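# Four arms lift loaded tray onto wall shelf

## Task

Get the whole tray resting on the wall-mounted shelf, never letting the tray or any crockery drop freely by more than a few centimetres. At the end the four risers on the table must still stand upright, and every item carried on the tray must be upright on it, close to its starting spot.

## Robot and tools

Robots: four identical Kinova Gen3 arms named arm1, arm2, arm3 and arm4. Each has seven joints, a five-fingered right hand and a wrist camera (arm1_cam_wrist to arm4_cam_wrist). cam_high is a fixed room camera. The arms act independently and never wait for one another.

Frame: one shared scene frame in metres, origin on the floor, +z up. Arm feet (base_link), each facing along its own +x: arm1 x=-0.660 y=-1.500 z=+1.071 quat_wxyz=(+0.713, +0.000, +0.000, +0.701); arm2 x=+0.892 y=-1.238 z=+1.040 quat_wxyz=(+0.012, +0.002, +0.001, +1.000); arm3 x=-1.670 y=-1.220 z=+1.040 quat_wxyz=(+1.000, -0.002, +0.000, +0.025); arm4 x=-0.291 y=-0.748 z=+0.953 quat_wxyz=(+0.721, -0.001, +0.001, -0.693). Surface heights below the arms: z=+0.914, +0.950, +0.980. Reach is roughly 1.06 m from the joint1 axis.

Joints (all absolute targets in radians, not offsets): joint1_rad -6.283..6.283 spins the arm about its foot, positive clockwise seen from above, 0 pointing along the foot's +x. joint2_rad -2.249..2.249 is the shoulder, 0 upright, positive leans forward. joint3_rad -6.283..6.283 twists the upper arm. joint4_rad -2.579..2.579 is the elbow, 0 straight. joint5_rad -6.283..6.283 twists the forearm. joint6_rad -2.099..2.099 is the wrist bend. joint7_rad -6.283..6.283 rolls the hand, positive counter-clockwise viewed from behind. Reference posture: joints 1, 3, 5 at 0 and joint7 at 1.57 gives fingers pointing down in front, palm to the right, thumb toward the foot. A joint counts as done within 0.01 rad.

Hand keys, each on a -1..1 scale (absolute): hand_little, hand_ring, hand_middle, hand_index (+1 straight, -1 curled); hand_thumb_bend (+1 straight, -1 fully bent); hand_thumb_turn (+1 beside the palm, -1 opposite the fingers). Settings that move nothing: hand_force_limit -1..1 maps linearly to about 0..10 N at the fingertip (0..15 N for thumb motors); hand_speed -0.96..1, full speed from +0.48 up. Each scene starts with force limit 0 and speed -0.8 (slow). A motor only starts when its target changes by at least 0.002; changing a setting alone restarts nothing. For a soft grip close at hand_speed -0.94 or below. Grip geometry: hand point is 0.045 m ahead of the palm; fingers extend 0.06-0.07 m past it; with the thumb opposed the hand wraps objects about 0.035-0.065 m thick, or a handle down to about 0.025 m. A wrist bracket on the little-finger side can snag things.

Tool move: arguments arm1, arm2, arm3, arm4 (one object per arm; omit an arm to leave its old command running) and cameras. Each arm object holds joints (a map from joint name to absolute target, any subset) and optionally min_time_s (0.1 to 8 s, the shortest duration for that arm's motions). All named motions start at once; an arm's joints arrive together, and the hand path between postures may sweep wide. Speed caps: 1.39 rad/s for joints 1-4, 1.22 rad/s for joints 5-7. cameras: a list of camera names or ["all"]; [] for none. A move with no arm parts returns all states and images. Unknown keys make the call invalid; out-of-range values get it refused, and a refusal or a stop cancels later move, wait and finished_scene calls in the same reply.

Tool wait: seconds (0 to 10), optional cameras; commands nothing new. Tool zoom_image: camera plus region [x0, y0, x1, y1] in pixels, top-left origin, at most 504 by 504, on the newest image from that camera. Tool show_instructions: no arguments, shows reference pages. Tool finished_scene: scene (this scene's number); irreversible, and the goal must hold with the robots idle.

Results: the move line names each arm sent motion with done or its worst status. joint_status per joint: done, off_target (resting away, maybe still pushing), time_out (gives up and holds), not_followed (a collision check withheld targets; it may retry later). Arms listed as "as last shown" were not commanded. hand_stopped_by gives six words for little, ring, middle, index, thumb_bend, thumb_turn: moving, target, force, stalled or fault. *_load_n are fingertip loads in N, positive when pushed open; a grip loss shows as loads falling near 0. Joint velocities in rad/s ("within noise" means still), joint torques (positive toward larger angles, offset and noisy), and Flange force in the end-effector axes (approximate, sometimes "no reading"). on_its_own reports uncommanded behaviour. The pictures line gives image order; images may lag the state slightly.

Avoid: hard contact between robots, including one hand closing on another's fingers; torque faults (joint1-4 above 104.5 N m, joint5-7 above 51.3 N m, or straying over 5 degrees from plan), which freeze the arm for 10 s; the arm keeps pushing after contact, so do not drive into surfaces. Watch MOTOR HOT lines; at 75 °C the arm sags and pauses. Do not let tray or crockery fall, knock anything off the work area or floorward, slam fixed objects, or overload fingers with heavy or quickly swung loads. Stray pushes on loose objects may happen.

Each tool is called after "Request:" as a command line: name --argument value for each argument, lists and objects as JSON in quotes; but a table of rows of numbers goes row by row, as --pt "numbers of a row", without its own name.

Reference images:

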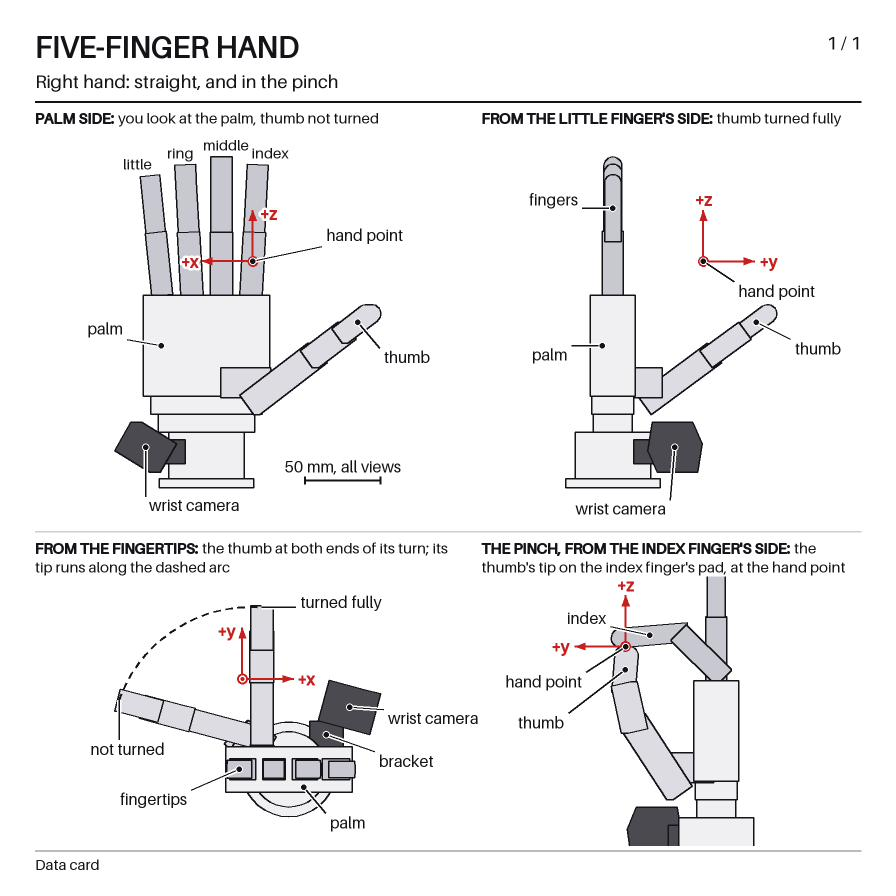

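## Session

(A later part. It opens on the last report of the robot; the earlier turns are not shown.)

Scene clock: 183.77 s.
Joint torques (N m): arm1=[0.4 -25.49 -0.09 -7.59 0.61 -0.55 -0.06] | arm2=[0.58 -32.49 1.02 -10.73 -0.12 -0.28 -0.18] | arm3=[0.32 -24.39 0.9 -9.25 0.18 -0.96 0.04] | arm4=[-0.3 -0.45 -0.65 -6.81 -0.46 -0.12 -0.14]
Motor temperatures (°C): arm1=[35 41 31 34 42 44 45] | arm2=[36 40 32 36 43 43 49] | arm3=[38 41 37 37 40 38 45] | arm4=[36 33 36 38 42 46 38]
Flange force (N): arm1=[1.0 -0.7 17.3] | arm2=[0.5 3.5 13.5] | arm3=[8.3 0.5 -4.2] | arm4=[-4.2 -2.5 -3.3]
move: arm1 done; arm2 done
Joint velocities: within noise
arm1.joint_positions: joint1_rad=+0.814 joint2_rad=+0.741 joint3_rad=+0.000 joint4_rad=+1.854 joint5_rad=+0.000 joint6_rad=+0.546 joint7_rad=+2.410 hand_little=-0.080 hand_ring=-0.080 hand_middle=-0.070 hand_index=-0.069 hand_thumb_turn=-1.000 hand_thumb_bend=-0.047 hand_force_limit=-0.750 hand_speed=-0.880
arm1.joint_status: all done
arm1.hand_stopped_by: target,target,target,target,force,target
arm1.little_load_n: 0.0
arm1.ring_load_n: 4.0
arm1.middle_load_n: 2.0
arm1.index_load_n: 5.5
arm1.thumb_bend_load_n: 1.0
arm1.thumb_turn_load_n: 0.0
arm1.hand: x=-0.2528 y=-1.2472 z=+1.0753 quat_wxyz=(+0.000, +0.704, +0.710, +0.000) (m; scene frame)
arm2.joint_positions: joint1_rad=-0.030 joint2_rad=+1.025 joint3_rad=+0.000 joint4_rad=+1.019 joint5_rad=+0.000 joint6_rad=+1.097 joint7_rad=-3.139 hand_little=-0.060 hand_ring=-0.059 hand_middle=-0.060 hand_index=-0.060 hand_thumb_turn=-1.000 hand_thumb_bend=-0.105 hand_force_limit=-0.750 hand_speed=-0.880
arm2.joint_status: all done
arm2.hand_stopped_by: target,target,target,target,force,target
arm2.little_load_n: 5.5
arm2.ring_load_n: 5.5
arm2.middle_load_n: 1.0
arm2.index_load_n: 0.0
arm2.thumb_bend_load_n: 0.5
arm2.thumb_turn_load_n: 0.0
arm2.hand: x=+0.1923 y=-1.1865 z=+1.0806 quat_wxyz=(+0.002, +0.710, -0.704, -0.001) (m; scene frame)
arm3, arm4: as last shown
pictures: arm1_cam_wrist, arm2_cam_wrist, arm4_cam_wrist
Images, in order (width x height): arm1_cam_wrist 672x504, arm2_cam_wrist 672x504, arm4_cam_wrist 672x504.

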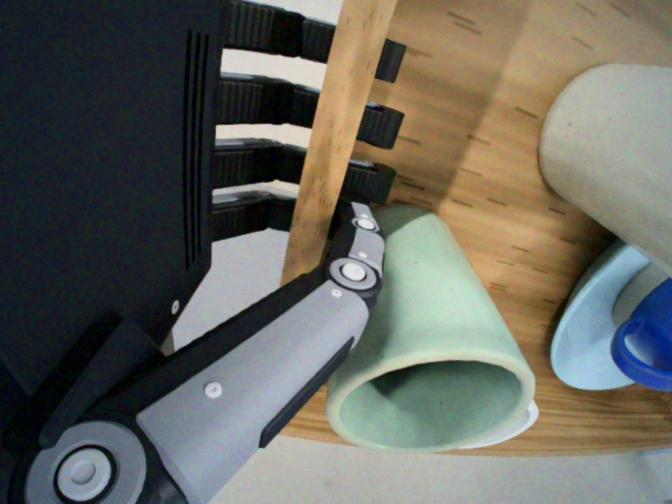

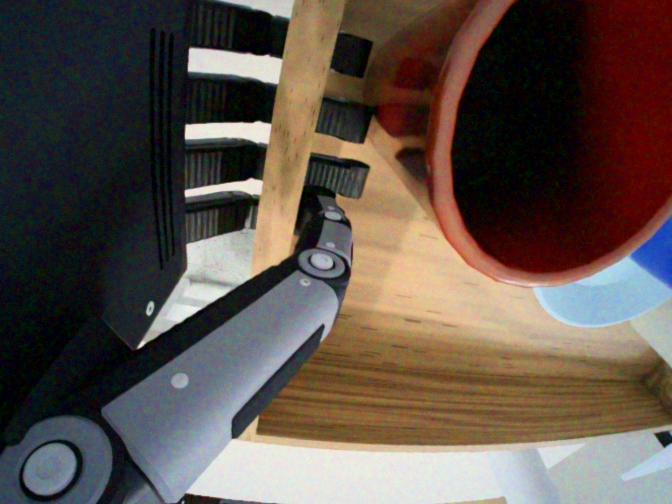

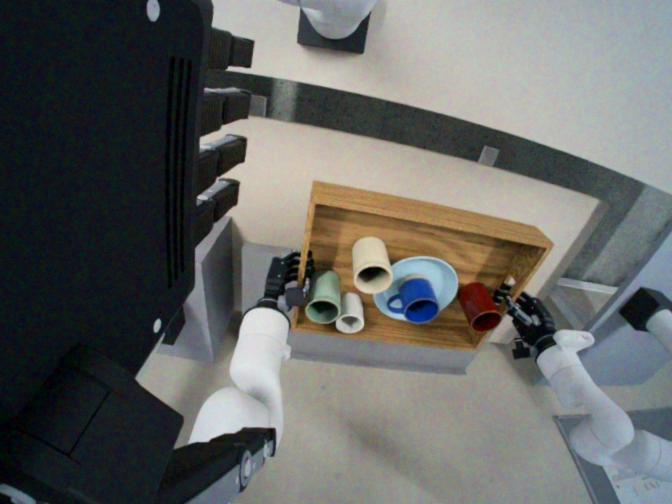

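Request:
move --arm1 '{"joints":{"joint1_rad":0.9264,"joint2_rad":0.6962,"joint4_rad":1.9804,"joint6_rad":0.4650,"joint7_rad":2.5183},"min_time_s":2}' --arm2 '{"joints":{"joint1_rad":-0.1306,"joint2_rad":1.0280,"joint4_rad":1.0130,"joint6_rad":1.1006,"joint7_rad":-3.2439},"min_time_s":2}'

Request:
move --arm1 '{"joints":{"joint1_rad":1.0596,"joint2_rad":0.6631,"joint4_rad":2.0801,"joint6_rad":0.3985,"joint7_rad":2.6475},"min_time_s":2}' --arm2 '{"joints":{"joint1_rad":-0.2292,"joint2_rad":1.0472,"joint4_rad":0.9688,"joint6_rad":1.1256,"joint7_rad":-3.3465},"min_time_s":2}' --cameras '["arm4_cam_wrist","arm1_cam_wrist","arm2_cam_wrist"]'

Scene clock: 186.83 s.
Joint torques (N m): arm1=[0.26 -23.62 -0.27 -6.42 0.49 -0.43 -0.08] | arm2=[0.52 -32.45 1.02 -10.53 -0.1 -0.11 -0.19] | arm3=[0.37 -24.4 0.87 -9.22 0.18 -0.92 0.03] | arm4=[-0.23 -0.5 -0.71 -6.78 -0.45 -0.17 -0.13]
Motor temperatures (°C): arm1=[35 41 31 34 42 44 45] | arm2=[36 40 32 36 43 43 49] | arm3=[38 41 37 37 40 38 45] | arm4=[36 33 36 38 42 46 38]
Flange force (N): arm1=[1.1 -0.1 17.5] | arm2=[0.7 4.0 13.6] | arm3=[8.2 0.6 -4.1] | arm4=[-4.4 -2.7 -3.6]
move: arm1 done; arm2 done
Joint velocities: within noise
arm1.joint_positions: joint1_rad=+0.926 joint2_rad=+0.696 joint3_rad=+0.000 joint4_rad=+1.980 joint5_rad=+0.000 joint6_rad=+0.465 joint7_rad=+2.518 hand_little=-0.080 hand_ring=-0.080 hand_middle=-0.070 hand_index=-0.069 hand_thumb_turn=-1.000 hand_thumb_bend=-0.048 hand_force_limit=-0.750 hand_speed=-0.880
arm1.joint_status: all done
arm1.hand_stopped_by: target,target,target,target,force,target
arm1.little_load_n: 0.0
arm1.ring_load_n: 4.0
arm1.middle_load_n: 2.0
arm1.index_load_n: 5.5
arm1.thumb_bend_load_n: 0.0
arm1.thumb_turn_load_n: 0.0
arm1.hand: x=-0.2529 y=-1.3095 z=+1.0753 quat_wxyz=(+0.000, +0.705, +0.709, +0.000) (m; scene frame)
arm2.joint_positions: joint1_rad=-0.131 joint2_rad=+1.028 joint3_rad=+0.000 joint4_rad=+1.013 joint5_rad=+0.000 joint6_rad=+1.101 joint7_rad=-3.244 hand_little=-0.060 hand_ring=-0.059 hand_middle=-0.060 hand_index=-0.060 hand_thumb_turn=-1.000 hand_thumb_bend=-0.105 hand_force_limit=-0.750 hand_speed=-0.880
arm2.joint_status: all done
arm2.hand_stopped_by: target,target,target,target,force,target
arm2.little_load_n: 5.5
arm2.ring_load_n: 5.0
arm2.middle_load_n: 1.0
arm2.index_load_n: 0.0
arm2.thumb_bend_load_n: 0.5
arm2.thumb_turn_load_n: 0.5
arm2.hand: x=+0.1924 y=-1.2508 z=+1.0806 quat_wxyz=(+0.002, +0.709, -0.706, -0.001) (m; scene frame)
arm3, arm4: as last shown
arm3.index_load_n: -0.5
arm4.thumb_bend_load_n: -0.5
pictures: none

Scene clock: 189.13 s.
Joint torques (N m): arm1=[0.28 -22.07 -0.29 -5.55 0.45 -0.41 -0.11] | arm2=[0.48 -32.79 1.06 -10.61 -0.05 -0.08 -0.2] | arm3=[0.34 -24.41 0.93 -9.21 0.18 -0.93 0] | arm4=[-0.27 -0.5 -0.67 -6.79 -0.49 -0.18 -0.16]
Motor temperatures (°C): arm1=[35 41 31 34 42 44 45] | arm2=[36 40 32 36 43 43 49] | arm3=[38 41 37 37 40 38 45] | arm4=[36 33 36 38 42 46 38]
Flange force (N): arm1=[1.2 0.0 17.5] | arm2=[1.1 4.2 13.5] | arm3=[8.1 0.5 -4.0] | arm4=[-4.3 -2.7 -3.6]
move: arm1 done; arm2 done
Joint velocities: within noise
arm1.joint_positions: joint1_rad=+1.060 joint2_rad=+0.663 joint3_rad=+0.000 joint4_rad=+2.080 joint5_rad=+0.000 joint6_rad=+0.398 joint7_rad=+2.647 hand_little=-0.080 hand_ring=-0.080 hand_middle=-0.070 hand_index=-0.069 hand_thumb_turn=-1.000 hand_thumb_bend=-0.048 hand_force_limit=-0.750 hand_speed=-0.880
arm1.joint_status: all done
arm1.hand_stopped_by: target,target,target,target,force,target
arm1.little_load_n: 0.5
arm1.ring_load_n: 3.5
arm1.middle_load_n: 1.5
arm1.index_load_n: 5.5
arm1.thumb_bend_load_n: 0.0
arm1.thumb_turn_load_n: 0.0
arm1.hand: x=-0.2530 y=-1.3720 z=+1.0753 quat_wxyz=(+0.000, +0.707, +0.708, +0.000) (m; scene frame)
arm2.joint_positions: joint1_rad=-0.229 joint2_rad=+1.047 joint3_rad=+0.000 joint4_rad=+0.969 joint5_rad=+0.000 joint6_rad=+1.126 joint7_rad=-3.346 hand_little=-0.060 hand_ring=-0.059 hand_middle=-0.060 hand_index=-0.060 hand_thumb_turn=-1.000 hand_thumb_bend=-0.105 hand_force_limit=-0.750 hand_speed=-0.880
arm2.joint_status: all done
arm2.hand_stopped_by: target,target,target,target,force,target
arm2.little_load_n: 5.0
arm2.ring_load_n: 5.0
arm2.middle_load_n: 1.0
arm2.index_load_n: 0.5
arm2.thumb_bend_load_n: 1.0
arm2.thumb_turn_load_n: 0.5
arm2.hand: x=+0.1925 y=-1.3148 z=+1.0808 quat_wxyz=(+0.002, +0.707, -0.707, -0.001) (m; scene frame)
arm3, arm4: as last shown
arm3.index_load_n: 0.0
arm4.thumb_bend_load_n: 0.0
pictures: arm1_cam_wrist, arm2_cam_wrist, arm4_cam_wrist
Images, in order (width x height): arm1_cam_wrist 672x504, arm2_cam_wrist 672x504, arm4_cam_wrist 672x504.

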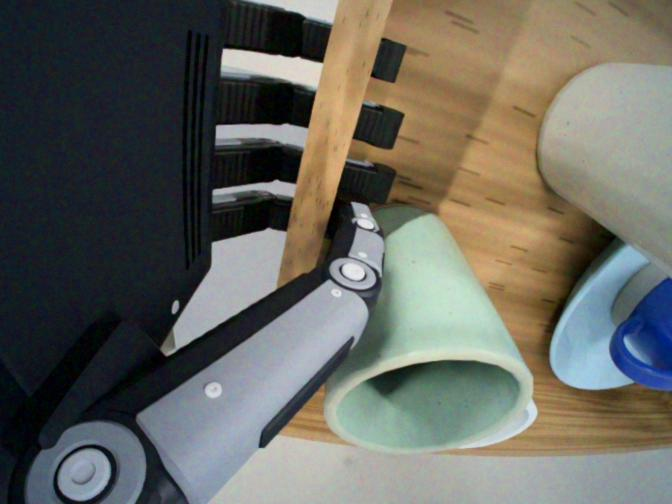

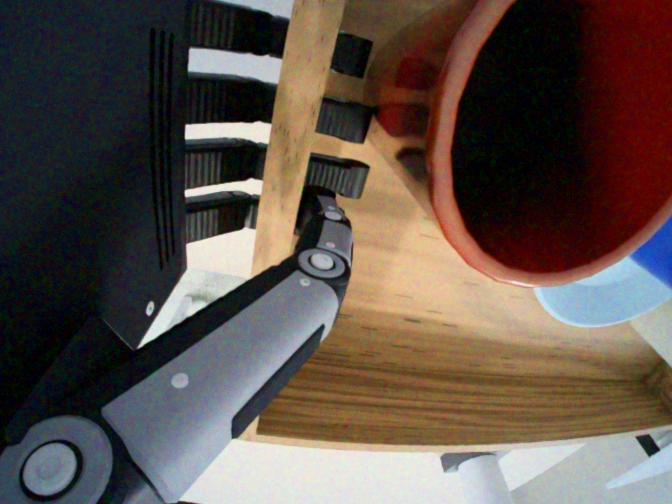

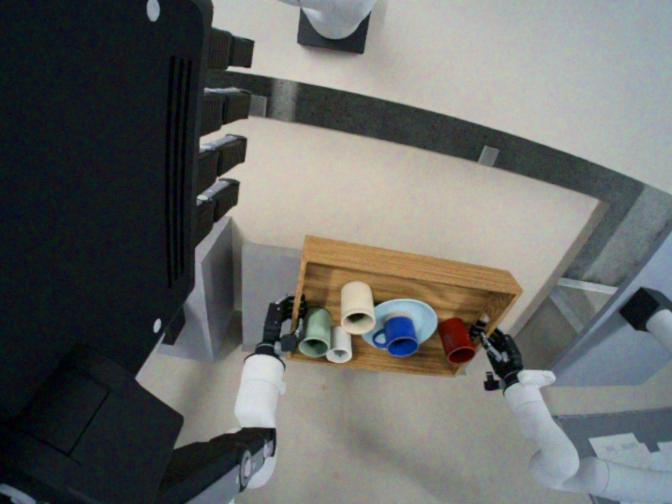

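Request:
move --arm1 '{"joints":{"joint1_rad":1.2264,"joint2_rad":0.6559,"joint4_rad":2.1031,"joint6_rad":0.3826,"joint7_rad":2.8144},"min_time_s":2.2}' --arm2 '{"joints":{"joint1_rad":-0.3279,"joint2_rad":1.0439,"joint4_rad":0.9767,"joint6_rad":1.1210,"joint7_rad":-3.4452},"min_time_s":2.2}'

Request:
move --arm1 '{"joints":{"joint1_rad":1.4228,"joint2_rad":0.6590,"joint4_rad":2.0930,"joint6_rad":0.3896,"joint7_rad":3.0107},"min_time_s":2.4}' --arm2 '{"joints":{"joint1_rad":-0.4396,"joint2_rad":1.0666,"joint4_rad":0.9247,"joint6_rad":1.1503,"joint7_rad":-3.5570},"min_time_s":2.4}' --cameras '["arm4_cam_wrist","arm1_cam_wrist","arm2_cam_wrist"]'

Scene clock: 192.57 s.
Joint torques (N m): arm1=[0.51 -22.06 -0.12 -5.84 0.47 -0.77 -0.1] | arm2=[0.63 -32.91 1.27 -11 0.09 -0.36 -0.23] | arm3=[0.35 -24.39 0.89 -9.2 0.2 -0.95 0.03] | arm4=[-0.29 -0.48 -0.66 -6.81 -0.48 -0.17 -0.16]
Motor temperatures (°C): arm1=[35 41 31 34 42 44 45] | arm2=[36 40 32 36 43 43 49] | arm3=[38 41 37 37 40 38 45] | arm4=[36 33 36 38 42 46 38]
Flange force (N): arm1=[1.7 -0.5 17.5] | arm2=[1.4 3.0 13.5] | arm3=[8.0 0.6 -4.1] | arm4=[-4.3 -2.6 -3.5]
move: arm1 done; arm2 done
Joint velocities: within noise
arm1.joint_positions: joint1_rad=+1.226 joint2_rad=+0.656 joint3_rad=+0.000 joint4_rad=+2.103 joint5_rad=+0.000 joint6_rad=+0.383 joint7_rad=+2.814 hand_little=-0.080 hand_ring=-0.080 hand_middle=-0.070 hand_index=-0.069 hand_thumb_turn=-1.000 hand_thumb_bend=-0.048 hand_force_limit=-0.750 hand_speed=-0.880
arm1.joint_status: all done
arm1.hand_stopped_by: target,target,target,target,force,target
arm1.little_load_n: 0.0
arm1.ring_load_n: 4.0
arm1.middle_load_n: 2.0
arm1.index_load_n: 5.5
arm1.thumb_bend_load_n: 0.0
arm1.thumb_turn_load_n: 0.0
arm1.hand: x=-0.2379 y=-1.4340 z=+1.0753 quat_wxyz=(+0.000, +0.707, +0.708, +0.000) (m; scene frame)
arm2.joint_positions: joint1_rad=-0.328 joint2_rad=+1.044 joint3_rad=+0.000 joint4_rad=+0.977 joint5_rad=+0.000 joint6_rad=+1.121 joint7_rad=-3.445 hand_little=-0.060 hand_ring=-0.059 hand_middle=-0.060 hand_index=-0.060 hand_thumb_turn=-1.000 hand_thumb_bend=-0.105 hand_force_limit=-0.750 hand_speed=-0.880
arm2.joint_status: all done
arm2.hand_stopped_by: target,target,target,target,force,target
arm2.little_load_n: 5.0
arm2.ring_load_n: 5.0
arm2.middle_load_n: 1.0
arm2.index_load_n: 0.5
arm2.thumb_bend_load_n: 0.5
arm2.thumb_turn_load_n: 0.0
arm2.hand: x=+0.2074 y=-1.3769 z=+1.0808 quat_wxyz=(+0.002, +0.707, -0.707, -0.001) (m; scene frame)
arm3: as last shown
arm4.joint_positions: joint1_rad=+0.050 joint2_rad=-0.455 joint3_rad=+0.000 joint4_rad=+1.504 joint5_rad=+0.000 joint6_rad=+1.983 joint7_rad=-1.620 hand_little=+1.000 hand_ring=+1.000 hand_middle=+1.000 hand_index=+1.000 hand_thumb_turn=+1.000 hand_thumb_bend=+1.000 hand_force_limit=+0.000 hand_speed=-0.800
arm4.joint_status: not commanded
arm4.hand_stopped_by: target,target,target,target,target,target
arm4.little_load_n: 0.0
arm4.ring_load_n: 0.0
arm4.middle_load_n: 0.0
arm4.index_load_n: 0.0
arm4.thumb_bend_load_n: 0.0
arm4.thumb_turn_load_n: 0.0
arm4.hand: x=-0.2568 y=-0.9045 z=+1.4559 quat_wxyz=(-0.038, -0.726, -0.685, +0.039) (m; scene frame)
pictures: none

Scene clock: 195.27 s.
Joint torques (N m): arm1=[0.5 -21.52 -0.22 -4.46 0.34 0.04 -0.16] | arm2=[-0.05 -32.79 0.75 -10.02 -0.15 0.42 -0.15] | arm3=[0.35 -24.39 0.81 -9.25 0.19 -0.9 0.04] | arm4=[-0.33 -0.45 -0.69 -6.83 -0.51 -0.15 -0.15]
Motor temperatures (°C): arm1=[35 41 31 34 42 44 45] | arm2=[36 40 32 36 43 43 49] | arm3=[38 41 37 37 40 38 45] | arm4=[36 33 36 38 42 46 38]
Flange force (N): arm1=[1.7 2.2 17.5] | arm2=[1.9 6.0 13.5] | arm3=[8.5 0.7 -4.2] | arm4=[-4.2 -2.7 -3.3]
move: arm1 done; arm2 done
Joint velocities: within noise
arm1.joint_positions: joint1_rad=+1.423 joint2_rad=+0.659 joint3_rad=+0.000 joint4_rad=+2.093 joint5_rad=+0.000 joint6_rad=+0.390 joint7_rad=+3.011 hand_little=-0.080 hand_ring=-0.080 hand_middle=-0.070 hand_index=-0.069 hand_thumb_turn=-1.000 hand_thumb_bend=-0.048 hand_force_limit=-0.750 hand_speed=-0.880
arm1.joint_status: all done
arm1.hand_stopped_by: target,target,target,target,force,target
arm1.little_load_n: 0.0
arm1.ring_load_n: 3.5
arm1.middle_load_n: 1.5
arm1.index_load_n: 5.0
arm1.thumb_bend_load_n: 0.5
arm1.thumb_turn_load_n: 0.0
arm1.hand: x=-0.2229 y=-1.5061 z=+1.0753 quat_wxyz=(+0.000, +0.707, +0.708, +0.000) (m; scene frame)
arm2.joint_positions: joint1_rad=-0.440 joint2_rad=+1.067 joint3_rad=+0.000 joint4_rad=+0.925 joint5_rad=+0.000 joint6_rad=+1.150 joint7_rad=-3.557 hand_little=-0.060 hand_ring=-0.059 hand_middle=-0.060 hand_index=-0.060 hand_thumb_turn=-1.000 hand_thumb_bend=-0.105 hand_force_limit=-0.750 hand_speed=-0.880
arm2.joint_status: all done
arm2.hand_stopped_by: target,target,target,target,force,target
arm2.little_load_n: 4.5
arm2.ring_load_n: 4.5
arm2.middle_load_n: 1.0
arm2.index_load_n: 0.5
arm2.thumb_bend_load_n: 1.0
arm2.thumb_turn_load_n: 0.5
arm2.hand: x=+0.2224 y=-1.4489 z=+1.0809 quat_wxyz=(+0.002, +0.707, -0.707, -0.001) (m; scene frame)
arm3, arm4: as last shown
pictures: arm1_cam_wrist, arm2_cam_wrist, arm4_cam_wrist
Images, in order (width x height): arm1_cam_wrist 672x504, arm2_cam_wrist 672x504, arm4_cam_wrist 672x504.

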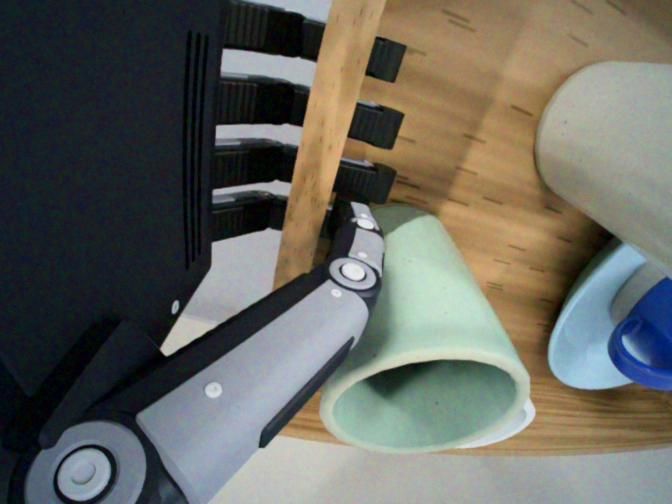

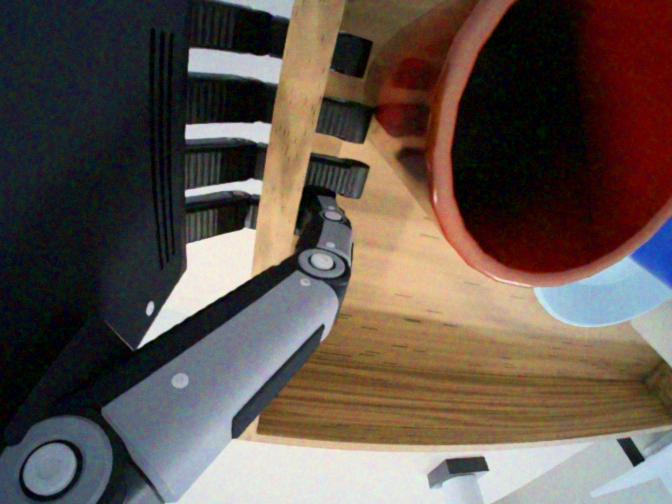

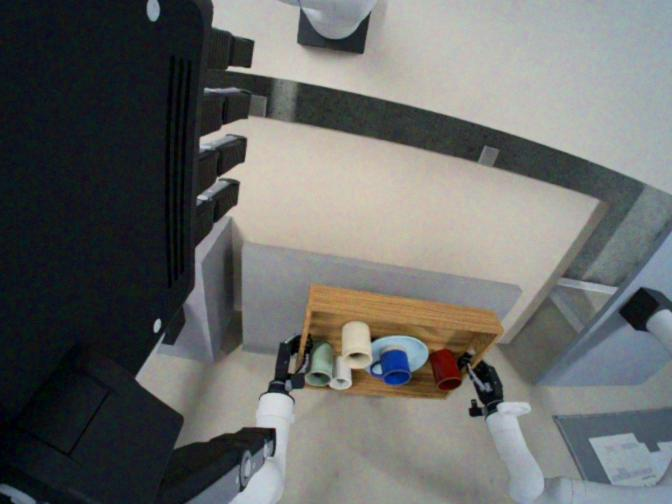

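Request:
move --arm1 '{"joints":{"joint1_rad":1.6144,"joint2_rad":0.6611,"joint4_rad":2.0858,"joint6_rad":0.3946,"joint7_rad":3.2024},"min_time_s":2.4}' --arm2 '{"joints":{"joint1_rad":-0.5363,"joint2_rad":1.1579,"joint4_rad":0.7159,"joint6_rad":1.2678,"joint7_rad":-3.6536},"min_time_s":2.4}' --cameras '["arm4_cam_wrist","arm1_cam_wrist","arm2_cam_wrist","arm3_cam_wrist","cam_high"]'

Request:
zoom_image --camera "arm4_cam_wrist" --region '[220, 220, 540, 440]'

Request:
zoom_image --camera "cam_high" --region '[200, 110, 400, 260]'

Scene clock: 198.33 s.
Joint torques (N m): arm1=[0.84 -21.03 0.12 -3.13 0.29 0.77 -0.18] | arm2=[-0.97 -33.83 0.21 -9.85 -0.49 1.06 -0.13] | arm3=[0.27 -24.39 0.93 -9.18 0.16 -0.95 0.02] | arm4=[-0.3 -0.46 -0.73 -6.82 -0.48 -0.17 -0.14]
Motor temperatures (°C): arm1=[35 41 31 34 42 44 45] | arm2=[36 40 32 36 43 43 49] | arm3=[38 41 37 37 40 38 45] | arm4=[36 33 36 38 42 46 38]
Flange force (N): arm1=[1.7 4.8 17.6] | arm2=[2.5 8.6 13.5] | arm3=[8.0 0.4 -4.0] | arm4=[-4.2 -2.8 -3.4]
move: arm1 done; arm2 done
Joint velocities: within noise
arm1.joint_positions: joint1_rad=+1.614 joint2_rad=+0.661 joint3_rad=+0.000 joint4_rad=+2.086 joint5_rad=+0.000 joint6_rad=+0.395 joint7_rad=+3.202 hand_little=-0.080 hand_ring=-0.080 hand_middle=-0.070 hand_index=-0.069 hand_thumb_turn=-1.000 hand_thumb_bend=-0.048 hand_force_limit=-0.750 hand_speed=-0.880
arm1.joint_status: all done
arm1.hand_stopped_by: target,target,target,target,force,target
arm1.little_load_n: 0.0
arm1.ring_load_n: 3.0
arm1.middle_load_n: 1.5
arm1.index_load_n: 5.0
arm1.thumb_bend_load_n: 0.0
arm1.thumb_turn_load_n: 0.0
arm1.hand: x=-0.2228 y=-1.5785 z=+1.0754 quat_wxyz=(+0.000, +0.707, +0.708, +0.000) (m; scene frame)
arm2.joint_positions: joint1_rad=-0.536 joint2_rad=+1.158 joint3_rad=+0.000 joint4_rad=+0.716 joint5_rad=+0.000 joint6_rad=+1.268 joint7_rad=-3.654 hand_little=-0.060 hand_ring=-0.059 hand_middle=-0.060 hand_index=-0.060 hand_thumb_turn=-1.000 hand_thumb_bend=-0.105 hand_force_limit=-0.750 hand_speed=-0.880
arm2.joint_status: all done
arm2.hand_stopped_by: target,target,target,target,force,target
arm2.little_load_n: 4.5
arm2.ring_load_n: 4.5
arm2.middle_load_n: 1.0
arm2.index_load_n: 0.5
arm2.thumb_bend_load_n: 1.5
arm2.thumb_turn_load_n: 0.5
arm2.hand: x=+0.2224 y=-1.5214 z=+1.0811 quat_wxyz=(+0.002, +0.707, -0.707, -0.001) (m; scene frame)
arm3, arm4: as last shown
pictures: arm1_cam_wrist, arm2_cam_wrist, arm3_cam_wrist, arm4_cam_wrist, cam_high
Images, in order (width x height): arm1_cam_wrist 672x504, arm2_cam_wrist 672x504, arm3_cam_wrist 672x504, arm4_cam_wrist 672x504, cam_high 672x504.

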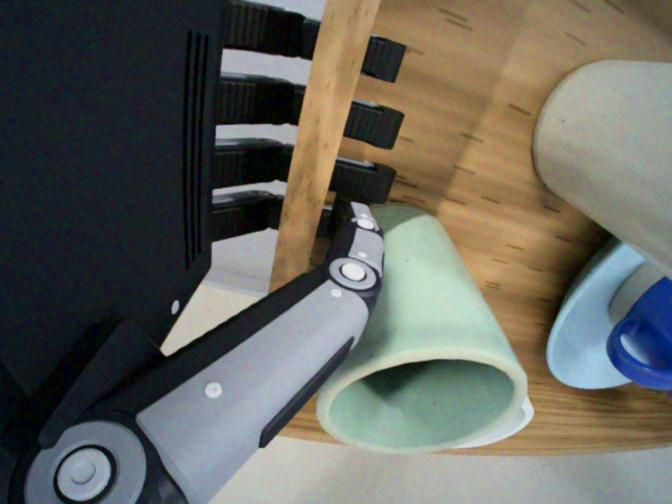

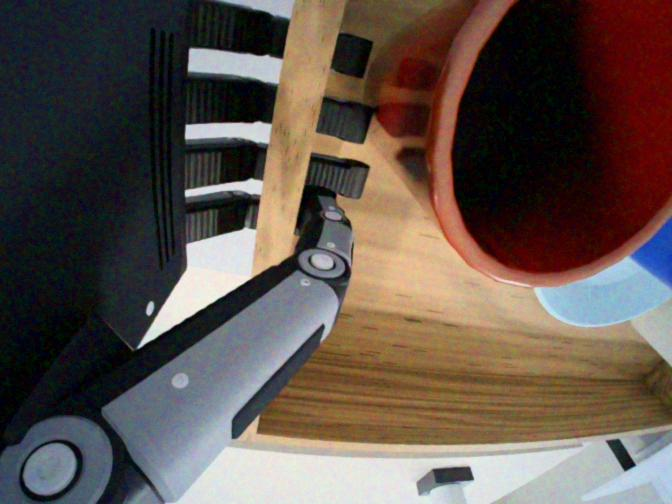

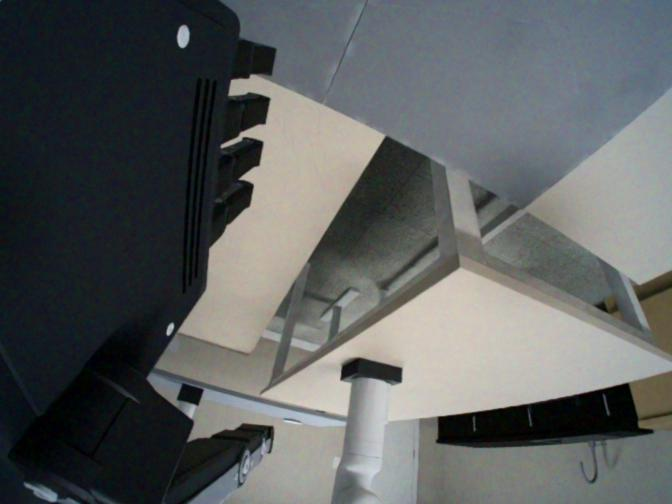

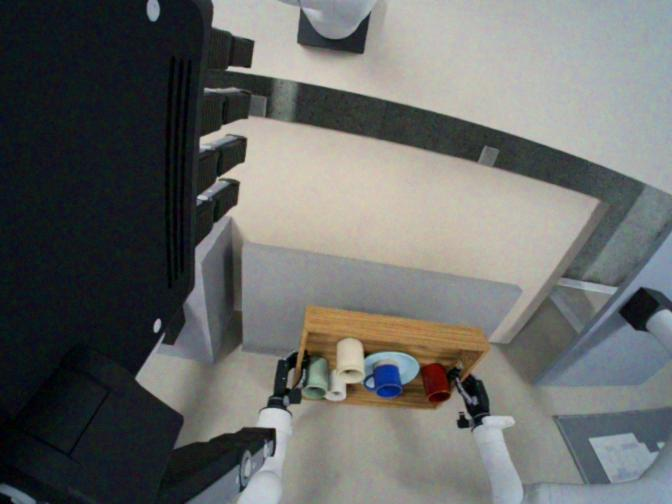

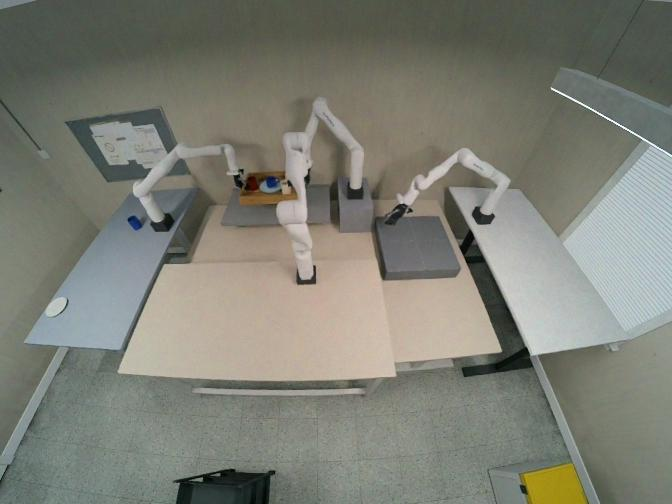

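Scaled by 1.575 from the camera's 672x504 image, which has a finer 960x720 frame.

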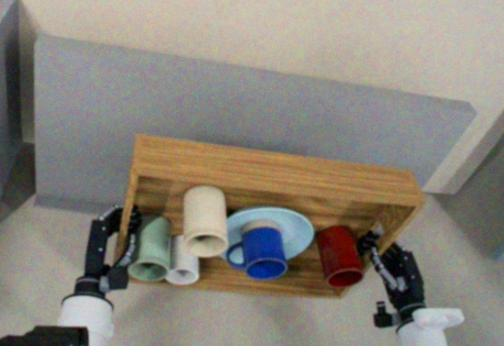

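Scaled by 2.520 from the camera's 672x504 image, which has a finer 960x720 frame.

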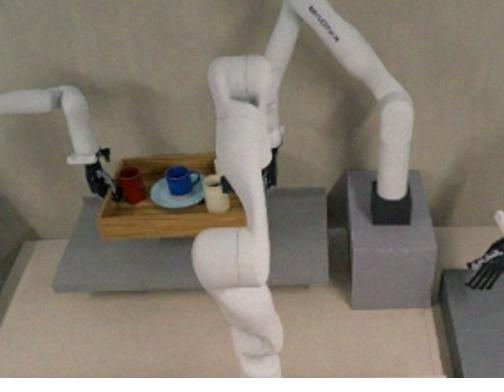

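Request:
move --arm1 '{"joints":{"joint2_rad":0.8044,"joint4_rad":2.0928,"joint6_rad":0.2443},"min_time_s":2}' --arm2 '{"joints":{"joint2_rad":1.2256,"joint4_rad":0.7454,"joint6_rad":1.1706},"min_time_s":2}'

Request:
move --arm1 '{"joints":{"joint2_rad":0.9385,"joint4_rad":2.0763,"joint6_rad":0.1269},"min_time_s":2}' --arm2 '{"joints":{"joint2_rad":1.2996,"joint4_rad":0.7426,"joint6_rad":1.0994},"min_time_s":2}' --cameras '["arm4_cam_wrist","cam_high"]'

Request:
zoom_image --camera "cam_high" --region '[200, 130, 360, 250]'

Request:
zoom_image --camera "arm4_cam_wrist" --region '[220, 220, 540, 440]'

Scene clock: 201.43 s.
Joint torques (N m): arm1=[0.83 -21.66 0.16 -1.33 0.24 0.7 -0.2] | arm2=[-0.91 -33.82 0.23 -9.36 -0.44 0.99 -0.13] | arm3=[0.31 -24.4 0.86 -9.21 0.19 -0.94 0.03] | arm4=[-0.29 -0.53 -0.69 -6.81 -0.44 -0.12 -0.1]
Motor temperatures (°C): arm1=[35 41 31 34 42 44 45] | arm2=[36 40 32 36 43 43 49] | arm3=[38 41 37 37 40 38 45] | arm4=[36 33 36 38 42 46 38]
Flange force (N): arm1=[1.8 4.3 17.5] | arm2=[2.5 8.4 13.7] | arm3=[8.1 0.5 -4.1] | arm4=[-4.4 -2.5 -3.4]
move: arm1 done; arm2 done
Joint velocities: within noise
arm1.joint_positions: joint1_rad=+1.614 joint2_rad=+0.804 joint3_rad=+0.000 joint4_rad=+2.093 joint5_rad=+0.000 joint6_rad=+0.244 joint7_rad=+3.202 hand_little=-0.080 hand_ring=-0.080 hand_middle=-0.070 hand_index=-0.069 hand_thumb_turn=-1.000 hand_thumb_bend=-0.048 hand_force_limit=-0.750 hand_speed=-0.880
arm1.joint_status: all done
arm1.hand_stopped_by: target,target,target,target,force,target
arm1.little_load_n: 0.5
arm1.ring_load_n: 3.0
arm1.middle_load_n: 1.5
arm1.index_load_n: 4.5
arm1.thumb_bend_load_n: 0.0
arm1.thumb_turn_load_n: 0.0
arm1.hand: x=-0.2229 y=-1.5785 z=+1.0203 quat_wxyz=(+0.000, +0.707, +0.708, +0.000) (m; scene frame)
arm2.joint_positions: joint1_rad=-0.536 joint2_rad=+1.226 joint3_rad=+0.000 joint4_rad=+0.745 joint5_rad=+0.000 joint6_rad=+1.171 joint7_rad=-3.654 hand_little=-0.060 hand_ring=-0.059 hand_middle=-0.060 hand_index=-0.060 hand_thumb_turn=-1.000 hand_thumb_bend=-0.105 hand_force_limit=-0.750 hand_speed=-0.880
arm2.joint_status: all done
arm2.hand_stopped_by: target,target,target,target,force,target
arm2.little_load_n: 4.5
arm2.ring_load_n: 4.0
arm2.middle_load_n: 1.0
arm2.index_load_n: 0.5
arm2.thumb_bend_load_n: 1.5
arm2.thumb_turn_load_n: 0.5
arm2.hand: x=+0.2221 y=-1.5215 z=+1.0260 quat_wxyz=(+0.002, +0.707, -0.707, -0.001) (m; scene frame)
arm3, arm4: as last shown
arm4.thumb_turn_load_n: 0.5
pictures: none

Scene clock: 203.73 s.
Joint torques (N m): arm1=[0.88 -21.81 0.28 0.7 0.17 0.96 -0.22] | arm2=[-1.19 -33.56 0.01 -8.54 -0.56 1.21 -0.11] | arm3=[0.31 -24.42 0.93 -9.19 0.19 -0.94 0.04] | arm4=[-0.25 -0.45 -0.68 -6.84 -0.45 -0.17 -0.11]
Motor temperatures (°C): arm1=[35 41 31 34 42 44 45] | arm2=[36 40 32 36 43 43 49] | arm3=[38 41 37 37 40 38 45] | arm4=[36 33 36 38 42 46 38]
Flange force (N): arm1=[1.8 4.8 17.3] | arm2=[2.7 9.6 14.1] | arm3=[8.0 0.5 -4.0] | arm4=[-4.2 -2.5 -3.3]
move: arm1 done; arm2 done
Joint velocities: within noise
arm1.joint_positions: joint1_rad=+1.614 joint2_rad=+0.938 joint3_rad=+0.000 joint4_rad=+2.076 joint5_rad=+0.000 joint6_rad=+0.127 joint7_rad=+3.202 hand_little=-0.080 hand_ring=-0.080 hand_middle=-0.070 hand_index=-0.069 hand_thumb_turn=-1.000 hand_thumb_bend=-0.048 hand_force_limit=-0.750 hand_speed=-0.880
arm1.joint_status: all done
arm1.hand_stopped_by: target,target,target,target,force,target
arm1.little_load_n: 0.0
arm1.ring_load_n: 3.0
arm1.middle_load_n: 1.5
arm1.index_load_n: 4.5
arm1.thumb_bend_load_n: 0.0
arm1.thumb_turn_load_n: 0.0
arm1.hand: x=-0.2229 y=-1.5785 z=+0.9703 quat_wxyz=(+0.000, +0.707, +0.708, +0.000) (m; scene frame)
arm2.joint_positions: joint1_rad=-0.536 joint2_rad=+1.300 joint3_rad=+0.000 joint4_rad=+0.743 joint5_rad=+0.000 joint6_rad=+1.099 joint7_rad=-3.654 hand_little=-0.060 hand_ring=-0.059 hand_middle=-0.060 hand_index=-0.060 hand_thumb_turn=-1.000 hand_thumb_bend=-0.105 hand_force_limit=-0.750 hand_speed=-0.880
arm2.joint_status: all done
arm2.hand_stopped_by: target,target,target,target,force,target
arm2.little_load_n: 4.0
arm2.ring_load_n: 4.5
arm2.middle_load_n: 1.0
arm2.index_load_n: 0.5
arm2.thumb_bend_load_n: 2.0
arm2.thumb_turn_load_n: 0.5
arm2.hand: x=+0.2218 y=-1.5216 z=+0.9760 quat_wxyz=(+0.002, +0.707, -0.707, -0.001) (m; scene frame)
arm3.joint_positions: joint1_rad=-0.090 joint2_rad=+1.100 joint3_rad=+0.000 joint4_rad=+1.050 joint5_rad=+0.000 joint6_rad=+0.555 joint7_rad=-1.570 hand_little=+1.000 hand_ring=+1.000 hand_middle=+1.000 hand_index=+1.000 hand_thumb_turn=+1.000 hand_thumb_bend=+1.000 hand_force_limit=+0.000 hand_speed=-0.800
arm3.joint_status: not commanded
arm3.hand_stopped_by: target,target,target,target,target,target
arm3.little_load_n: 0.0
arm3.ring_load_n: -0.5
arm3.middle_load_n: 0.0
arm3.index_load_n: 0.0
arm3.thumb_bend_load_n: 0.0
arm3.thumb_turn_load_n: 0.0
arm3.hand: x=-0.8810 y=-1.0726 z=+1.0634 quat_wxyz=(-0.216, +0.069, -0.974, -0.013) (m; scene frame)
arm4: as last shown
arm4.ring_load_n: -0.5
arm4.thumb_turn_load_n: 0.0
pictures: arm4_cam_wrist, cam_high
Images, in order (width x height): arm4_cam_wrist 672x504, cam_high 672x504.

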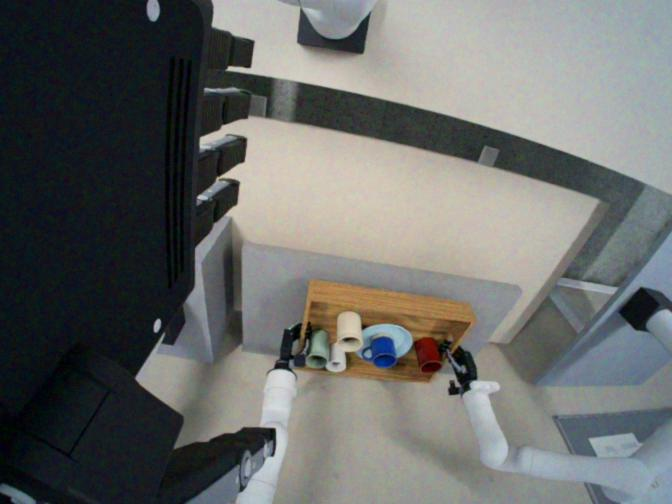

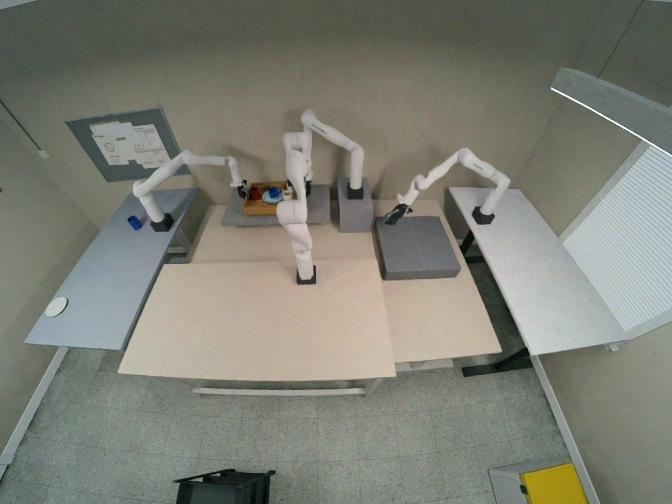

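Scaled by 3.150 from the camera's 672x504 image, which has a finer 960x720 frame.

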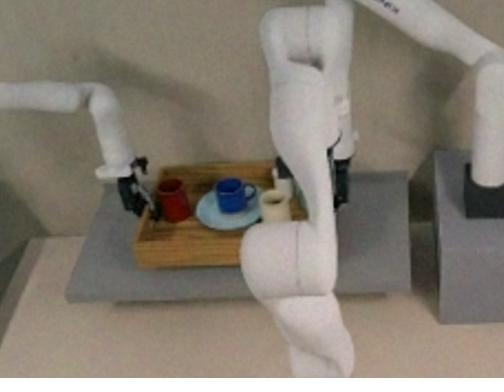

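Scaled by 1.575 from the camera's 672x504 image, which has a finer 960x720 frame.

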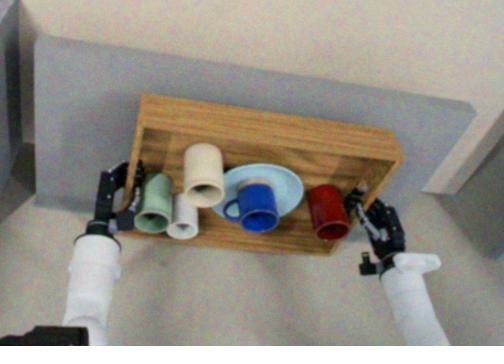

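Request:
move --arm1 '{"joints":{"joint2_rad":0.9924,"joint4_rad":2.0637,"joint6_rad":0.0855},"min_time_s":1.5}' --arm2 '{"joints":{"joint2_rad":1.3324,"joint4_rad":0.7337,"joint6_rad":1.0755},"min_time_s":1.5}'

Request:
move --arm1 '{"joints":{"joint2_rad":1.0193,"joint4_rad":2.0562,"joint6_rad":0.0661},"min_time_s":1.5}' --arm2 '{"joints":{"joint2_rad":1.3495,"joint4_rad":0.7275,"joint6_rad":1.0647},"min_time_s":1.5}'

Scene clock: 205.73 s.
Joint torques (N m): arm1=[0.87 -21.91 0.32 1.34 0.14 1.01 -0.22] | arm2=[-1.22 -33.49 -0.01 -8.33 -0.53 1.24 -0.11] | arm3=[0.34 -24.41 0.89 -9.22 0.2 -0.92 0.04] | arm4=[-0.34 -0.45 -0.77 -6.83 -0.4 -0.15 -0.12]
Motor temperatures (°C): arm1=[35 41 31 34 42 44 45] | arm2=[36 40 32 36 43 43 49] | arm3=[38 41 37 37 40 38 45] | arm4=[36 33 36 38 41 46 38]
Flange force (N): arm1=[1.7 4.8 17.3] | arm2=[2.7 9.7 14.2] | arm3=[8.2 0.6 -4.1] | arm4=[-4.2 -2.7 -3.3]
move: arm1 done; arm2 done
Joint velocities: within noise
arm1.joint_positions: joint1_rad=+1.614 joint2_rad=+0.992 joint3_rad=+0.000 joint4_rad=+2.064 joint5_rad=+0.000 joint6_rad=+0.085 joint7_rad=+3.202 hand_little=-0.080 hand_ring=-0.080 hand_middle=-0.070 hand_index=-0.069 hand_thumb_turn=-1.000 hand_thumb_bend=-0.048 hand_force_limit=-0.750 hand_speed=-0.880
arm1.joint_status: all done
arm1.hand_stopped_by: target,target,target,target,force,target
arm1.little_load_n: 0.0
arm1.ring_load_n: 3.0
arm1.middle_load_n: 1.5
arm1.index_load_n: 4.5
arm1.thumb_bend_load_n: 0.0
arm1.thumb_turn_load_n: 0.0
arm1.hand: x=-0.2229 y=-1.5785 z=+0.9502 quat_wxyz=(+0.000, +0.707, +0.708, +0.000) (m; scene frame)
arm2.joint_positions: joint1_rad=-0.536 joint2_rad=+1.332 joint3_rad=+0.000 joint4_rad=+0.734 joint5_rad=+0.000 joint6_rad=+1.076 joint7_rad=-3.654 hand_little=-0.060 hand_ring=-0.059 hand_middle=-0.060 hand_index=-0.060 hand_thumb_turn=-1.000 hand_thumb_bend=-0.105 hand_force_limit=-0.750 hand_speed=-0.880
arm2.joint_status: all done
arm2.hand_stopped_by: target,target,target,target,force,target
arm2.little_load_n: 4.0
arm2.ring_load_n: 4.5
arm2.middle_load_n: 1.0
arm2.index_load_n: 0.5
arm2.thumb_bend_load_n: 2.0
arm2.thumb_turn_load_n: 0.5
arm2.hand: x=+0.2218 y=-1.5217 z=+0.9560 quat_wxyz=(+0.002, +0.707, -0.707, -0.001) (m; scene frame)
arm3, arm4: as last shown
arm3.ring_load_n: 0.0
arm4.ring_load_n: 0.0
pictures: none

Scene clock: 207.53 s.
Joint torques (N m): arm1=[0.92 -21.83 0.33 1.77 0.13 1.08 -0.23] | arm2=[-1.29 -33.37 -0.05 -8.17 -0.57 1.32 -0.12] | arm3=[0.32 -24.39 0.89 -9.22 0.21 -0.93 0.05] | arm4=[-0.28 -0.51 -0.64 -6.87 -0.47 -0.17 -0.15]
Motor temperatures (°C): arm1=[35 41 31 34 42 44 45] | arm2=[36 40 32 36 43 43 49] | arm3=[38 41 37 37 40 38 45] | arm4=[36 33 36 38 41 46 38]
Flange force (N): arm1=[1.7 5.2 17.2] | arm2=[2.6 9.7 14.2] | arm3=[8.2 0.6 -4.1] | arm4=[-4.3 -2.5 -3.3]
move: arm1 done; arm2 done
Joint velocities: within noise
arm1.joint_positions: joint1_rad=+1.614 joint2_rad=+1.019 joint3_rad=+0.000 joint4_rad=+2.056 joint5_rad=+0.000 joint6_rad=+0.066 joint7_rad=+3.202 hand_little=-0.080 hand_ring=-0.080 hand_middle=-0.070 hand_index=-0.069 hand_thumb_turn=-1.000 hand_thumb_bend=-0.048 hand_force_limit=-0.750 hand_speed=-0.880
arm1.joint_status: all done
arm1.hand_stopped_by: target,target,target,target,force,target
arm1.little_load_n: 0.0
arm1.ring_load_n: 3.0
arm1.middle_load_n: 1.5
arm1.index_load_n: 4.5
arm1.thumb_bend_load_n: 0.0
arm1.thumb_turn_load_n: 0.0
arm1.hand: x=-0.2229 y=-1.5785 z=+0.9402 quat_wxyz=(+0.000, +0.707, +0.708, +0.000) (m; scene frame)
arm2.joint_positions: joint1_rad=-0.536 joint2_rad=+1.349 joint3_rad=+0.000 joint4_rad=+0.728 joint5_rad=+0.000 joint6_rad=+1.065 joint7_rad=-3.654 hand_little=-0.060 hand_ring=-0.059 hand_middle=-0.060 hand_index=-0.060 hand_thumb_turn=-1.000 hand_thumb_bend=-0.105 hand_force_limit=-0.750 hand_speed=-0.880
arm2.joint_status: all done
arm2.hand_stopped_by: target,target,target,target,force,target
arm2.little_load_n: 4.5
arm2.ring_load_n: 4.5
arm2.middle_load_n: 1.0
arm2.index_load_n: 0.5
arm2.thumb_bend_load_n: 1.5
arm2.thumb_turn_load_n: 0.5
arm2.hand: x=+0.2218 y=-1.5217 z=+0.9460 quat_wxyz=(+0.002, +0.707, -0.707, -0.001) (m; scene frame)
arm3, arm4: as last shown
pictures: none

Request:
move --arm1 '{"joints":{"joint2_rad":1.0460,"joint4_rad":2.0478,"joint6_rad":0.0478},"min_time_s":1.5}' --arm2 '{"joints":{"joint2_rad":1.3669,"joint4_rad":0.7201,"joint6_rad":1.0545},"min_time_s":1.5}'

Request:
move --arm1 '{"joints":{"joint2_rad":1.0594,"joint4_rad":2.0432,"joint6_rad":0.0391},"min_time_s":1.2}' --arm2 '{"joints":{"joint2_rad":1.3760,"joint4_rad":0.7158,"joint6_rad":1.0498},"min_time_s":1.2}'

Scene clock: 209.50 s.
Joint torques (N m): arm1=[0.55 -17.33 -0.33 -1 0.24 -0.35 -0.12] | arm2=[0.46 -23.64 1.06 -5.48 0.12 0.2 -0.18] | arm3=[0.36 -24.41 0.93 -9.23 0.19 -0.95 0.04] | arm4=[-0.27 -0.45 -0.72 -6.83 -0.45 -0.14 -0.13]
Motor temperatures (°C): arm1=[35 41 31 34 42 44 45] | arm2=[36 40 32 36 43 43 49] | arm3=[38 41 37 37 40 38 45] | arm4=[36 33 36 38 41 46 38]
Flange force (N): arm1=[1.8 -0.8 -0.2] | arm2=[2.6 4.5 -2.0] | arm3=[8.2 0.6 -4.1] | arm4=[-4.2 -2.7 -3.3]
move: arm1 done; arm2 done
Joint velocities: within noise
arm1.joint_positions: joint1_rad=+1.614 joint2_rad=+1.046 joint3_rad=+0.000 joint4_rad=+2.048 joint5_rad=+0.000 joint6_rad=+0.048 joint7_rad=+3.202 hand_little=-0.080 hand_ring=-0.080 hand_middle=-0.070 hand_index=-0.070 hand_thumb_turn=-1.000 hand_thumb_bend=-0.048 hand_force_limit=-0.750 hand_speed=-0.880
arm1.joint_status: all done
arm1.hand_stopped_by: target,target,target,target,force,target
arm1.little_load_n: 0.0
arm1.ring_load_n: 0.0
arm1.middle_load_n: 0.0
arm1.index_load_n: 0.0
arm1.thumb_bend_load_n: 0.0
arm1.thumb_turn_load_n: 0.0
arm1.hand: x=-0.2229 y=-1.5785 z=+0.9303 quat_wxyz=(+0.000, +0.707, +0.708, +0.000) (m; scene frame)
arm2.joint_positions: joint1_rad=-0.536 joint2_rad=+1.367 joint3_rad=+0.000 joint4_rad=+0.720 joint5_rad=+0.000 joint6_rad=+1.055 joint7_rad=-3.654 hand_little=-0.060 hand_ring=-0.060 hand_middle=-0.060 hand_index=-0.060 hand_thumb_turn=-1.000 hand_thumb_bend=-0.105 hand_force_limit=-0.750 hand_speed=-0.880
arm2.joint_status: all done
arm2.hand_stopped_by: target,target,target,target,force,target
arm2.little_load_n: 0.0
arm2.ring_load_n: 0.0
arm2.middle_load_n: 0.0
arm2.index_load_n: 0.5
arm2.thumb_bend_load_n: 1.5
arm2.thumb_turn_load_n: 0.5
arm2.hand: x=+0.2217 y=-1.5217 z=+0.9361 quat_wxyz=(+0.002, +0.707, -0.707, -0.001) (m; scene frame)
arm3, arm4: as last shown
pictures: none

Scene clock: 211.00 s.
Joint torques (N m): arm1=[0.58 -17.34 -0.32 -0.92 0.22 -0.37 -0.09] | arm2=[0.36 -23.68 0.99 -5.34 0.09 0.25 -0.15] | arm3=[0.33 -24.37 0.88 -9.23 0.19 -0.93 0.02] | arm4=[-0.19 -0.49 -0.61 -6.8 -0.47 -0.16 -0.13]
Motor temperatures (°C): arm1=[34 41 31 34 42 44 45] | arm2=[36 40 32 36 43 43 49] | arm3=[38 41 37 37 40 38 45] | arm4=[36 33 36 38 41 46 38]
Flange force (N): arm1=[1.9 -0.7 -0.4] | arm2=[2.9 5.3 -1.7] | arm3=[8.3 0.5 -4.2] | arm4=[-4.3 -2.4 -3.5]
move: arm1 done; arm2 done
Joint velocities: within noise
arm1.joint_positions: joint1_rad=+1.614 joint2_rad=+1.059 joint3_rad=+0.000 joint4_rad=+2.043 joint5_rad=+0.000 joint6_rad=+0.039 joint7_rad=+3.202 hand_little=-0.080 hand_ring=-0.080 hand_middle=-0.070 hand_index=-0.070 hand_thumb_turn=-1.000 hand_thumb_bend=-0.048 hand_force_limit=-0.750 hand_speed=-0.880
arm1.joint_status: all done
arm1.hand_stopped_by: target,target,target,target,force,target
arm1.little_load_n: 0.0
arm1.ring_load_n: 0.0
arm1.middle_load_n: 0.0
arm1.index_load_n: 0.0
arm1.thumb_bend_load_n: 0.0
arm1.thumb_turn_load_n: 0.0
arm1.hand: x=-0.2229 y=-1.5785 z=+0.9252 quat_wxyz=(+0.000, +0.707, +0.708, +0.000) (m; scene frame)
arm2.joint_positions: joint1_rad=-0.536 joint2_rad=+1.376 joint3_rad=+0.000 joint4_rad=+0.716 joint5_rad=+0.000 joint6_rad=+1.050 joint7_rad=-3.654 hand_little=-0.060 hand_ring=-0.060 hand_middle=-0.060 hand_index=-0.060 hand_thumb_turn=-1.000 hand_thumb_bend=-0.105 hand_force_limit=-0.750 hand_speed=-0.880
arm2.joint_status: all done
arm2.hand_stopped_by: target,target,target,target,force,target
arm2.little_load_n: 0.0
arm2.ring_load_n: 0.0
arm2.middle_load_n: 0.0
arm2.index_load_n: 0.0
arm2.thumb_bend_load_n: 2.0
arm2.thumb_turn_load_n: 0.5
arm2.hand: x=+0.2216 y=-1.5217 z=+0.9311 quat_wxyz=(+0.002, +0.707, -0.707, -0.001) (m; scene frame)
arm3: as last shown
arm4.joint_positions: joint1_rad=+0.050 joint2_rad=-0.455 joint3_rad=+0.000 joint4_rad=+1.504 joint5_rad=+0.000 joint6_rad=+1.983 joint7_rad=-1.620 hand_little=+1.000 hand_ring=+1.000 hand_middle=+1.000 hand_index=+1.000 hand_thumb_turn=+1.000 hand_thumb_bend=+1.000 hand_force_limit=+0.000 hand_speed=-0.800
arm4.joint_status: not commanded
arm4.hand_stopped_by: target,target,target,target,target,target
arm4.little_load_n: 0.0
arm4.ring_load_n: 0.0
arm4.middle_load_n: 0.0
arm4.index_load_n: 0.0
arm4.thumb_bend_load_n: 0.0
arm4.thumb_turn_load_n: 0.0
arm4.hand: x=-0.2568 y=-0.9045 z=+1.4559 quat_wxyz=(-0.038, -0.726, -0.685, +0.039) (m; scene frame)
pictures: none


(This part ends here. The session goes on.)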